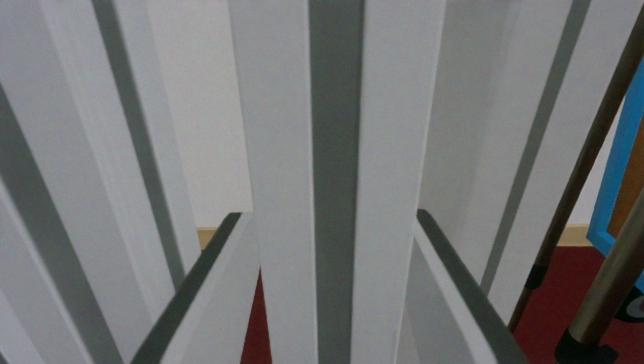

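Scene clock: 92.47 s.
Joint torques (N m): left_arm=[12.02 0.19 -1.43 3.47 -0.5 0.68 0.16] | right_arm=[-14.17 -3.82 0.51 -9.68 0.7 -2.19 0.1]
External joint torques (N m): left_arm=[1.21 -0.36 -1.54 -0.74 -0.5 0.25 0.15] | right_arm=[0.63 -1.01 0.29 -0.72 0.33 -0.26 0.11]
Wrist force (N): left_arm=[0.5 0.1 -9.0] | right_arm=[-3.4 2.0 -5.7]
Wrist torque (N m): left_arm=[-0.33 -0.21 0.19] | right_arm=[-0.49 -0.45 -0.98]
Wrist force, peak (N): left_arm=[0.6 0.7 -9.5] | right_arm=[-5.8 1.7 -5.6]
move: off_target
base_odometry: x=+0.327 y=+0.839 heading=+0.000
lidar_m: 0.48 0.72 1.62 4.29 2.06 1.48 1.41 1.46 1.97 1.42 0.78 0.50
base_status: not commanded
joint_positions: torso_squat_rad=+1.050 torso_shift_rad=+0.000 torso_pitch_rad=+0.500 torso_yaw_rad=+0.000 left_shoulder_pitch_rad=+0.020 left_shoulder_roll_rad=+0.015 left_shoulder_yaw_rad=+0.000 left_elbow_rad=-0.190 left_forearm_roll_rad=+0.000 left_wrist_pitch_rad=-0.042 left_hand_roll_rad=+0.019 left_gripper_m=+0.101 right_shoulder_pitch_rad=-0.813 right_shoulder_roll_rad=-0.068 right_shoulder_yaw_rad=-0.150 right_elbow_rad=-0.820 right_forearm_roll_rad=-0.264 right_wrist_pitch_rad=-0.422 right_hand_roll_rad=+1.811 right_gripper_m=+0.030 head_pan_rad=+0.000 head_tilt_rad=+0.300
joint_status: right_gripper_m off_target (ended at +0.030, target +0.010)
wheel_motors_off: 0
motor_effort: left_wheel=-6(7) right_wheel=+6(9)
chest: x=-0.0796 y=+0.0003 z=+0.9003 quat_wxyz=(+0.969, +0.000, +0.247, +0.000) (m; base frame)
left_hand: x=-0.3283 y=+0.2319 z=+0.2620 quat_wxyz=(+0.990, +0.009, +0.143, +0.010) (m; base frame)
right_hand: x=+0.5049 y=-0.1834 z=+0.5532 quat_wxyz=(+0.517, -0.483, -0.483, +0.517) (m; base frame)
pictures: head_camera, right_wrist_camera
camera_calibration:
head_camera: T_world_to_cam=[[-0.0580383, -0.998227, 0.0132061, -0.00605583], [-0.682038, 0.0299877, -0.730701, 0.859542], [0.72901, -0.0514157, -0.68257, 0.642454], [0, 0, 0, 1]] pos_world=[0.117534, 0.00121143, 1.06667]
right_wrist_camera: T_world_to_cam=[[0.00560613, -0.999811, -0.0186194, -0.174197], [-0.50914, 0.0131717, -0.860583, 0.765708], [0.860665, 0.0143044, -0.50897, -0.076327], [0, 0, 0, 1]] pos_world=[0.456521, -0.183158, 0.616863]

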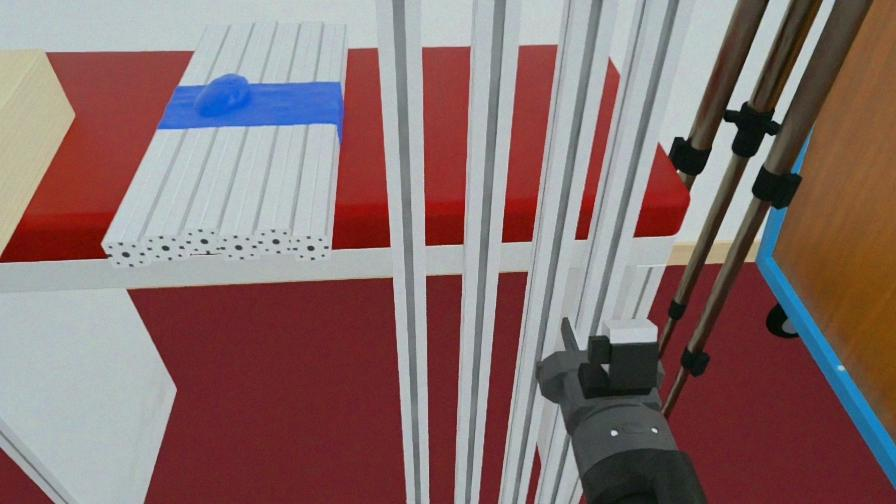

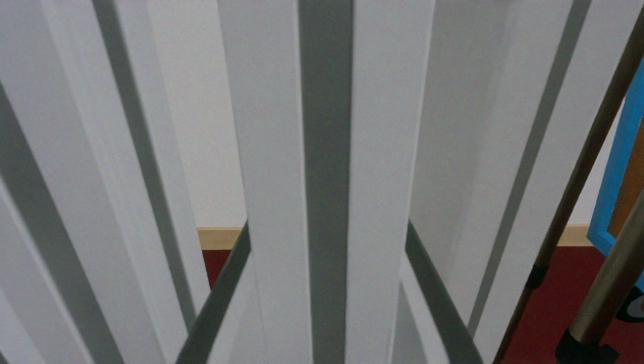

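move(
  target={"side": "right", "x": 0.487, "y": -0.186, "z": 0.597, "quat_wxyz": [0.5163, -0.4831, -0.4831, 0.5163]},
  min_time_s=1.3,
  cameras=["head_camera"],
)

move(
  base={"x_m_s": -0.2, "for_s": 1.5},
  joints={"right_shoulder_pitch_rad": -0.253, "right_shoulder_roll_rad": -0.05, "right_shoulder_yaw_rad": -0.083, "right_elbow_rad": -1.726, "right_forearm_roll_rad": -0.279, "right_wrist_pitch_rad": -0.04, "right_hand_roll_rad": 1.811},
  min_time_s=1.5,
  cameras=["head_camera"],
)

move(
  base={"turn_rad_s": -0.65, "for_s": 2.6},
  cameras=[],
)

move(
  base={"x_m_s": 0.35, "for_s": 3.23},
  cameras=[],
)

move(
  base={"turn_rad_s": 0.65, "for_s": 2.6},
  joints={"right_shoulder_pitch_rad": -0.158, "right_shoulder_roll_rad": 0.0, "right_shoulder_yaw_rad": -0.125, "right_elbow_rad": -1.96, "right_forearm_roll_rad": -1.048, "right_wrist_pitch_rad": 0.073, "right_hand_roll_rad": 1.037},
  min_time_s=3,
  cameras=["head_camera"],
)

Scene clock: 106.27 s.
Joint torques (N m): left_arm=[11.6 -0.11 -0.64 3.88 -0.63 0.39 0.06] | right_arm=[-16.98 -0.94 0.6 -16.01 0.7 -4.54 -0.14]
External joint torques (N m): left_arm=[0.79 -0.65 -0.75 -0.33 -0.63 -0.04 0.04] | right_arm=[-4.31 0.49 -0.1 -6 0.41 -2.65 -0.13]
Wrist force (N): left_arm=[0.3 0.5 -9.3] | right_arm=[-4.4 10.7 -6.8]
Wrist torque (N m): left_arm=[-0.35 -0.26 0.19] | right_arm=[-0.30 -0.44 -0.33]
Wrist force, peak (N): left_arm=[0.6 0.3 -9.6] | right_arm=[-4.3 -35.7 -4.8]
move: done
base_odometry: x=+0.327 y=+0.839 heading=+0.000
lidar_m: 0.47 0.72 1.62 4.30 2.06 1.49 1.40 1.46 1.97 1.41 0.78 0.51
base_status: not commanded
joint_positions: torso_squat_rad=+1.050 torso_shift_rad=+0.000 torso_pitch_rad=+0.500 torso_yaw_rad=+0.000 left_shoulder_pitch_rad=+0.020 left_shoulder_roll_rad=+0.015 left_shoulder_yaw_rad=+0.000 left_elbow_rad=-0.190 left_forearm_roll_rad=+0.000 left_wrist_pitch_rad=-0.042 left_hand_roll_rad=+0.019 left_gripper_m=+0.101 right_shoulder_pitch_rad=-0.632 right_shoulder_roll_rad=+0.000 right_shoulder_yaw_rad=-0.168 right_elbow_rad=-1.250 right_forearm_roll_rad=-0.259 right_wrist_pitch_rad=-0.171 right_hand_roll_rad=+1.881 right_gripper_m=+0.030 head_pan_rad=+0.000 head_tilt_rad=+0.300
joint_status: all done
wheel_motors_off: 0
motor_effort: left_wheel=-6(7) right_wheel=+7(10)
chest: x=-0.0796 y=+0.0003 z=+0.9003 quat_wxyz=(+0.969, +0.000, +0.247, +0.000) (m; base frame)
left_hand: x=-0.3284 y=+0.2319 z=+0.2620 quat_wxyz=(+0.990, +0.009, +0.143, +0.010) (m; base frame)
right_hand: x=+0.4863 y=-0.1862 z=+0.5957 quat_wxyz=(+0.516, -0.483, -0.483, +0.517) (m; base frame)
right_hand_status: reached (checked arc, planned for 1.3 s): 1 mm and 0.1 deg off.
pictures: head_camera
camera_calibration:
head_camera: T_world_to_cam=[[-0.0579733, -0.99823, 0.013284, -0.0061467], [-0.682095, 0.0298902, -0.730653, 0.859497], [0.728962, -0.0514193, -0.68262, 0.642514], [0, 0, 0, 1]] pos_world=[0.117533, 0.00121124, 1.06667]

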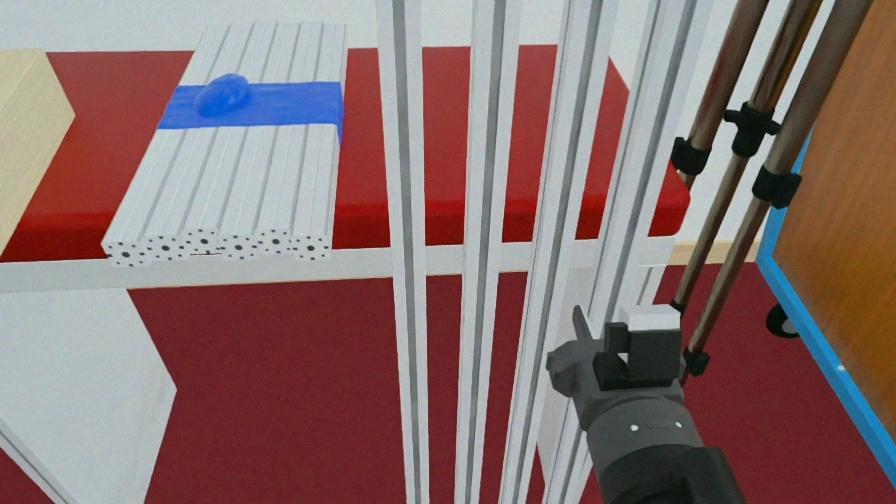

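Scene clock: 108.87 s.
Joint torques (N m): left_arm=[10.93 0.06 -1.04 3.25 -0.52 0.58 0.24] | right_arm=[-10.02 -3.26 0.18 -16.08 0.15 -4.04 -0.6]
External joint torques (N m): left_arm=[0.11 -0.49 -1.14 -0.97 -0.52 0.14 0.23] | right_arm=[-3.62 -1.54 0.76 -5.72 -0.07 -2.23 -0.6]
Wrist force (N): left_arm=[0.1 0.6 -9.0] | right_arm=[-4.6 10.7 -6.5]
Wrist torque (N m): left_arm=[-0.37 -0.25 0.19] | right_arm=[-0.47 -0.47 -0.34]
Wrist force, peak (N): left_arm=[0.2 0.5 -9.5] | right_arm=[-4.5 11.9 -7.5]
move: done
base_odometry: x=+0.027 y=+0.839 heading=-0.001
lidar_m: 0.78 0.97 2.02 4.67 1.63 1.18 1.11 1.15 1.56 4.07 0.96 0.45
base_status: done (sent for 1.5 of 1.5 s)
joint_positions: torso_squat_rad=+1.050 torso_shift_rad=+0.000 torso_pitch_rad=+0.500 torso_yaw_rad=+0.000 left_shoulder_pitch_rad=+0.020 left_shoulder_roll_rad=+0.015 left_shoulder_yaw_rad=+0.000 left_elbow_rad=-0.190 left_forearm_roll_rad=+0.000 left_wrist_pitch_rad=-0.042 left_hand_roll_rad=+0.019 left_gripper_m=+0.101 right_shoulder_pitch_rad=-0.252 right_shoulder_roll_rad=-0.050 right_shoulder_yaw_rad=-0.083 right_elbow_rad=-1.725 right_forearm_roll_rad=-0.279 right_wrist_pitch_rad=-0.039 right_hand_roll_rad=+1.811 right_gripper_m=+0.030 head_pan_rad=+0.000 head_tilt_rad=+0.300
joint_status: all done
wheel_motors_off: 0
motor_effort: left_wheel=-14(32) right_wheel=+13(41)
chest: x=-0.0796 y=+0.0003 z=+0.9003 quat_wxyz=(+0.969, +0.000, +0.248, +0.000) (m; base frame)
left_hand: x=-0.3286 y=+0.2319 z=+0.2621 quat_wxyz=(+0.990, +0.009, +0.143, +0.010) (m; base frame)
right_hand: x=+0.3995 y=-0.2298 z=+0.6229 quat_wxyz=(+0.517, -0.483, -0.483, +0.516) (m; base frame)
pictures: head_camera
camera_calibration:
head_camera: T_world_to_cam=[[-0.0580391, -0.998227, 0.0132183, -0.00606161], [-0.682245, 0.029994, -0.730508, 0.859356], [0.728816, -0.0514162, -0.682776, 0.642557], [0, 0, 0, 1]] pos_world=[0.117633, 0.00121144, 1.06657]

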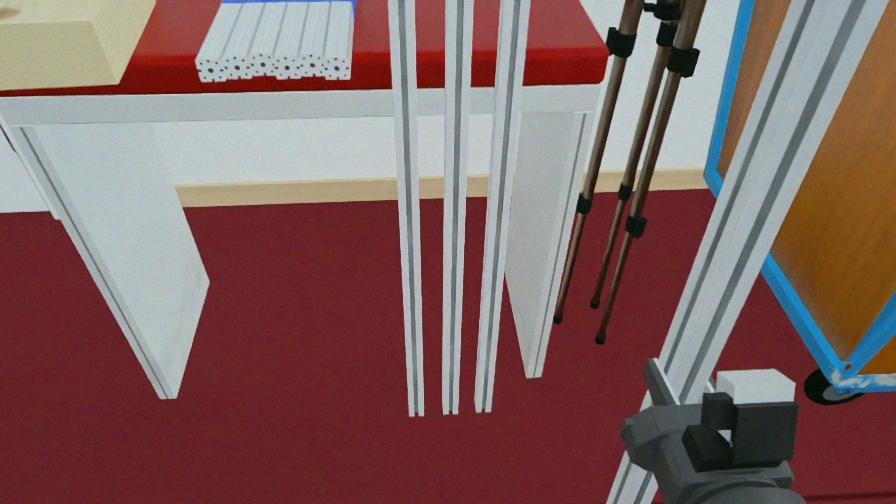

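Scene clock: 113.07 s.
Joint torques (N m): left_arm=[10.9 0.01 -1.14 3.75 -0.52 0.48 0.48] | right_arm=[-10.13 -3.39 0.21 -15.91 0.31 -4.26 -0.36]
External joint torques (N m): left_arm=[0.08 -0.53 -1.25 -0.47 -0.52 0.04 0.46] | right_arm=[-3.72 -1.66 0.79 -5.56 0.09 -2.34 -0.36]
Wrist force (N): left_arm=[0.2 0.6 -9.3] | right_arm=[-4.3 10.7 -6.5]
Wrist torque (N m): left_arm=[-0.39 -0.23 0.20] | right_arm=[-0.26 -0.42 -0.34]
Wrist force, peak (N): left_arm=[0.3 0.6 -9.6] | right_arm=[-4.9 10.8 -6.9]
move: done
base_odometry: x=+0.027 y=+0.839 heading=-1.690
lidar_m: 2.87 1.07 0.95 0.80 0.98 1.84 4.47 1.85 1.21 1.10 1.12 0.44
base_status: done (sent for 2.6 of 2.6 s)
joint_positions: torso_squat_rad=+1.050 torso_shift_rad=+0.000 torso_pitch_rad=+0.500 torso_yaw_rad=+0.000 left_shoulder_pitch_rad=+0.020 left_shoulder_roll_rad=+0.015 left_shoulder_yaw_rad=+0.000 left_elbow_rad=-0.190 left_forearm_roll_rad=+0.000 left_wrist_pitch_rad=-0.042 left_hand_roll_rad=+0.019 left_gripper_m=+0.101 right_shoulder_pitch_rad=-0.252 right_shoulder_roll_rad=-0.050 right_shoulder_yaw_rad=-0.083 right_elbow_rad=-1.725 right_forearm_roll_rad=-0.279 right_wrist_pitch_rad=-0.039 right_hand_roll_rad=+1.811 right_gripper_m=+0.030 head_pan_rad=+0.000 head_tilt_rad=+0.300
joint_status: not commanded
wheel_motors_off: 0
motor_effort: left_wheel=+12(50) right_wheel=+6(48)
chest: x=-0.0796 y=+0.0003 z=+0.9003 quat_wxyz=(+0.969, +0.000, +0.248, +0.000) (m; base frame)
left_hand: x=-0.3286 y=+0.2319 z=+0.2621 quat_wxyz=(+0.990, +0.009, +0.143, +0.010) (m; base frame)
right_hand: x=+0.3995 y=-0.2298 z=+0.6229 quat_wxyz=(+0.517, -0.483, -0.483, +0.516) (m; base frame)
pictures: none
No camera images: "cameras" was empty.

Scene clock: 117.63 s.
Joint torques (N m): left_arm=[11.78 0.14 -1.14 4.14 -0.57 0.46 0.08] | right_arm=[-9.9 -3.2 0.2 -16.05 0.24 -4.46 -0.57]
External joint torques (N m): left_arm=[0.97 -0.4 -1.24 -0.08 -0.56 0.03 0.06] | right_arm=[-3.49 -1.48 0.77 -5.7 0.02 -2.44 -0.56]
Wrist force (N): left_arm=[0.2 0.3 -9.1] | right_arm=[-4.6 10.7 -6.4]
Wrist torque (N m): left_arm=[-0.35 -0.24 0.17] | right_arm=[0.03 -0.45 -0.37]
Wrist force, peak (N): left_arm=[0.2 -0.1 -9.6] | right_arm=[-4.3 11.4 -7.3]
move: done
base_odometry: x=-0.108 y=-0.284 heading=-1.690
lidar_m: 2.48 2.69 0.87 0.81 0.83 1.32 4.99 1.59 1.04 0.95 0.96 0.44
base_status: done (sent for 3.23 of 3.23 s)
joint_positions: torso_squat_rad=+1.050 torso_shift_rad=+0.000 torso_pitch_rad=+0.500 torso_yaw_rad=+0.000 left_shoulder_pitch_rad=+0.020 left_shoulder_roll_rad=+0.015 left_shoulder_yaw_rad=+0.000 left_elbow_rad=-0.190 left_forearm_roll_rad=+0.000 left_wrist_pitch_rad=-0.042 left_hand_roll_rad=+0.019 left_gripper_m=+0.101 right_shoulder_pitch_rad=-0.252 right_shoulder_roll_rad=-0.050 right_shoulder_yaw_rad=-0.083 right_elbow_rad=-1.725 right_forearm_roll_rad=-0.279 right_wrist_pitch_rad=-0.039 right_hand_roll_rad=+1.811 right_gripper_m=+0.030 head_pan_rad=+0.000 head_tilt_rad=+0.300
joint_status: not commanded
wheel_motors_off: 0
motor_effort: left_wheel=+3(50) right_wheel=-6(43)
chest: x=-0.0795 y=+0.0003 z=+0.9003 quat_wxyz=(+0.969, +0.000, +0.248, +0.000) (m; base frame)
left_hand: x=-0.3284 y=+0.2319 z=+0.2620 quat_wxyz=(+0.990, +0.009, +0.143, +0.010) (m; base frame)
right_hand: x=+0.3996 y=-0.2297 z=+0.6229 quat_wxyz=(+0.517, -0.483, -0.483, +0.516) (m; base frame)
pictures: none
No camera images: "cameras" was empty.

Scene clock: 121.87 s.
Joint torques (N m): left_arm=[12.25 0.21 -1.14 4.05 -0.4 0.48 0.13] | right_arm=[-7.92 0.42 -1.04 -16.63 -0.07 -2.54 -0.36]
External joint torques (N m): left_arm=[1.44 -0.34 -1.24 -0.17 -0.4 0.05 0.11] | right_arm=[-2.95 1.76 -0.68 -6.03 -0.15 -1.51 -0.42]
Wrist force (N): left_arm=[0.3 0.7 -9.1] | right_arm=[-19.9 -4.1 -5.9]
Wrist torque (N m): left_arm=[-0.41 -0.26 0.19] | right_arm=[-0.06 -0.70 -0.33]
Wrist force, peak (N): left_arm=[0.5 0.7 -9.5] | right_arm=[-20.3 -3.8 -6.0]
move: done
base_odometry: x=-0.108 y=-0.284 heading=-0.001
lidar_m: 0.79 0.83 1.35 3.99 1.39 1.02 0.95 0.98 1.33 3.49 1.15 0.83
base_status: done (sent for 2.6 of 2.6 s)
joint_positions: torso_squat_rad=+1.050 torso_shift_rad=+0.000 torso_pitch_rad=+0.500 torso_yaw_rad=+0.000 left_shoulder_pitch_rad=+0.020 left_shoulder_roll_rad=+0.015 left_shoulder_yaw_rad=+0.000 left_elbow_rad=-0.190 left_forearm_roll_rad=+0.000 left_wrist_pitch_rad=-0.042 left_hand_roll_rad=+0.019 left_gripper_m=+0.101 right_shoulder_pitch_rad=-0.157 right_shoulder_roll_rad=+0.000 right_shoulder_yaw_rad=-0.125 right_elbow_rad=-1.959 right_forearm_roll_rad=-1.048 right_wrist_pitch_rad=+0.073 right_hand_roll_rad=+1.037 right_gripper_m=+0.030 head_pan_rad=+0.000 head_tilt_rad=+0.300
joint_status: all done
wheel_motors_off: 0
motor_effort: left_wheel=+5(41) right_wheel=+14(39)
chest: x=-0.0795 y=+0.0003 z=+0.9003 quat_wxyz=(+0.969, +0.000, +0.248, +0.000) (m; base frame)
left_hand: x=-0.3284 y=+0.2319 z=+0.2620 quat_wxyz=(+0.990, +0.009, +0.143, +0.010) (m; base frame)
right_hand: x=+0.3796 y=-0.2399 z=+0.6788 quat_wxyz=(+0.708, -0.006, -0.706, +0.003) (m; base frame)
pictures: head_camera
camera_calibration:
head_camera: T_world_to_cam=[[-0.0580375, -0.998227, 0.0132266, -0.00606483], [-0.682348, 0.0299941, -0.730412, 0.859333], [0.72872, -0.0514164, -0.682879, 0.642605], [0, 0, 0, 1]] pos_world=[0.117733, 0.00121144, 1.06657]

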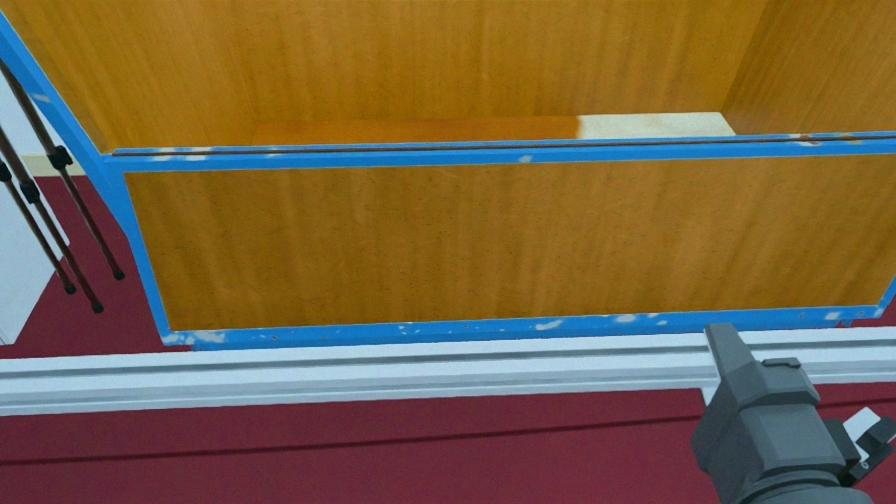

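move(
  joints={"torso_squat_rad": 0.6, "torso_shift_rad": 0.15, "torso_pitch_rad": 0.65, "head_tilt_rad": 0.25, "head_pan_rad": 0.4, "right_shoulder_pitch_rad": -0.563, "right_shoulder_roll_rad": 0.0, "right_shoulder_yaw_rad": -0.199, "right_elbow_rad": -2.125, "right_forearm_roll_rad": -0.007, "right_wrist_pitch_rad": 1.217, "right_hand_roll_rad": 0.026},
  min_time_s=2,
  cameras=["head_camera"],
)

move(
  joints={"head_pan_rad": -0.4, "head_tilt_rad": 0.25},
  cameras=["head_camera"],
)

Scene clock: 130.00 s.
Joint torques (N m): left_arm=[15.37 0.29 -1.06 4.97 -0.54 0.8 0.1] | right_arm=[-11.26 0.24 0.57 -14.29 0.01 -3.22 -0.23]
External joint torques (N m): left_arm=[1.17 -0.23 -1.18 -0.57 -0.54 0.1 0.08] | right_arm=[-2.82 1.73 0.11 -4.52 -0.12 -1.79 -0.27]
Wrist force (N): left_arm=[1.2 0.5 -8.4] | right_arm=[-15.5 -4.8 -17.3]
Wrist torque (N m): left_arm=[-0.34 -0.14 0.14] | right_arm=[-0.23 -0.65 -0.33]
Wrist force, peak (N): left_arm=[0.6 0.7 -9.7] | right_arm=[-16.5 -5.2 -17.1]
move: done
base_odometry: x=-0.108 y=-0.284 heading=-0.001
lidar_m: 0.79 0.83 1.35 4.00 1.39 1.01 0.94 0.99 1.34 3.49 1.14 0.83
base_status: not commanded
joint_positions: torso_squat_rad=+0.600 torso_shift_rad=+0.150 torso_pitch_rad=+0.651 torso_yaw_rad=+0.000 left_shoulder_pitch_rad=+0.020 left_shoulder_roll_rad=+0.015 left_shoulder_yaw_rad=+0.000 left_elbow_rad=-0.190 left_forearm_roll_rad=+0.000 left_wrist_pitch_rad=-0.042 left_hand_roll_rad=+0.019 left_gripper_m=+0.101 right_shoulder_pitch_rad=-0.562 right_shoulder_roll_rad=+0.000 right_shoulder_yaw_rad=-0.199 right_elbow_rad=-2.124 right_forearm_roll_rad=-0.007 right_wrist_pitch_rad=+1.217 right_hand_roll_rad=+0.026 right_gripper_m=+0.030 head_pan_rad=+0.400 head_tilt_rad=+0.250
joint_status: all done
wheel_motors_off: 0
motor_effort: left_wheel=-1(5) right_wheel=+15(20)
chest: x=+0.0459 y=+0.0003 z=+1.0980 quat_wxyz=(+0.948, +0.000, +0.320, +0.000) (m; base frame)
left_hand: x=-0.2958 y=+0.2319 z=+0.5042 quat_wxyz=(+0.976, +0.010, +0.217, +0.009) (m; base frame)
right_hand: x=+0.4989 y=-0.2098 z=+0.7986 quat_wxyz=(+0.924, +0.016, -0.381, -0.006) (m; base frame)
pictures: head_camera
camera_calibration:
head_camera: T_world_to_cam=[[0.256457, -0.94137, -0.219209, 0.231236], [-0.74895, -0.0501783, -0.660724, 1.01684], [0.610986, 0.333624, -0.717907, 0.721259], [0, 0, 0, 1]] pos_world=[0.261578, 0.0280722, 1.24033]

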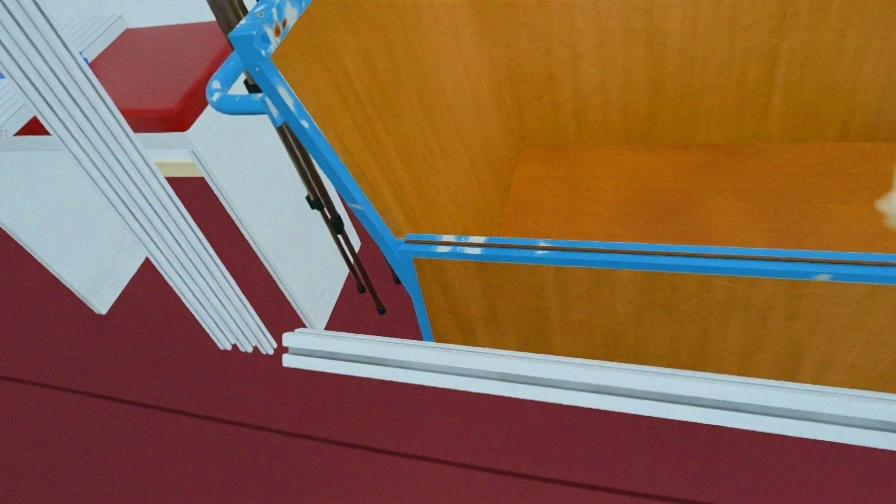

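Scene clock: 131.20 s.
Joint torques (N m): left_arm=[15.37 0.06 -1.87 5.17 -0.51 0.51 0.24] | right_arm=[-11.6 -0.09 0.03 -14.22 0.11 -3.1 -0.17]
External joint torques (N m): left_arm=[1.18 -0.47 -1.98 -0.37 -0.5 -0.19 0.21] | right_arm=[-3.16 1.4 -0.43 -4.45 -0.03 -1.67 -0.2]
Wrist force (N): left_arm=[1.1 0.3 -8.6] | right_arm=[-15.7 -4.6 -17.3]
Wrist torque (N m): left_arm=[-0.30 -0.15 0.13] | right_arm=[0.05 -0.67 -0.32]
Wrist force, peak (N): left_arm=[1.3 0.6 -9.0] | right_arm=[-15.7 -4.9 -17.4]
move: done
base_odometry: x=-0.108 y=-0.284 heading=-0.001
lidar_m: 0.80 0.82 1.35 4.00 1.40 1.01 0.95 0.98 1.34 3.50 1.14 0.84
base_status: not commanded
joint_positions: torso_squat_rad=+0.600 torso_shift_rad=+0.150 torso_pitch_rad=+0.651 torso_yaw_rad=+0.000 left_shoulder_pitch_rad=+0.020 left_shoulder_roll_rad=+0.015 left_shoulder_yaw_rad=+0.000 left_elbow_rad=-0.190 left_forearm_roll_rad=+0.000 left_wrist_pitch_rad=-0.042 left_hand_roll_rad=+0.019 left_gripper_m=+0.101 right_shoulder_pitch_rad=-0.562 right_shoulder_roll_rad=+0.000 right_shoulder_yaw_rad=-0.199 right_elbow_rad=-2.124 right_forearm_roll_rad=-0.007 right_wrist_pitch_rad=+1.217 right_hand_roll_rad=+0.026 right_gripper_m=+0.030 head_pan_rad=-0.400 head_tilt_rad=+0.250
joint_status: all done
wheel_motors_off: 0
motor_effort: left_wheel=-1(2) right_wheel=+15(17)
chest: x=+0.0459 y=+0.0003 z=+1.0980 quat_wxyz=(+0.948, +0.000, +0.320, +0.000) (m; base frame)
left_hand: x=-0.2958 y=+0.2319 z=+0.5042 quat_wxyz=(+0.976, +0.010, +0.217, +0.009) (m; base frame)
right_hand: x=+0.4989 y=-0.2098 z=+0.7986 quat_wxyz=(+0.924, +0.016, -0.381, -0.006) (m; base frame)
pictures: head_camera
camera_calibration:
head_camera: T_world_to_cam=[[-0.362133, -0.897527, 0.251605, -0.240219], [-0.729976, 0.105214, -0.675326, 1.03142], [0.579651, -0.428223, -0.693275, 0.696766], [0, 0, 0, 1]] pos_world=[0.26204, -0.0257516, 1.24003]

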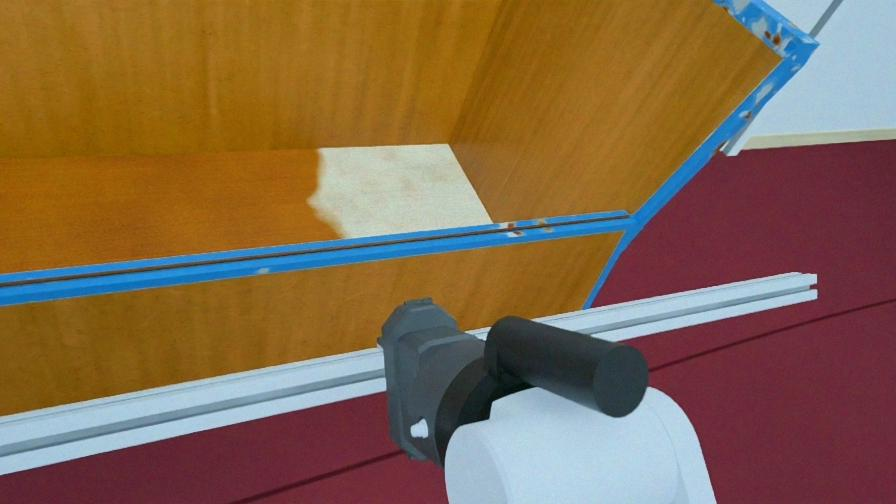

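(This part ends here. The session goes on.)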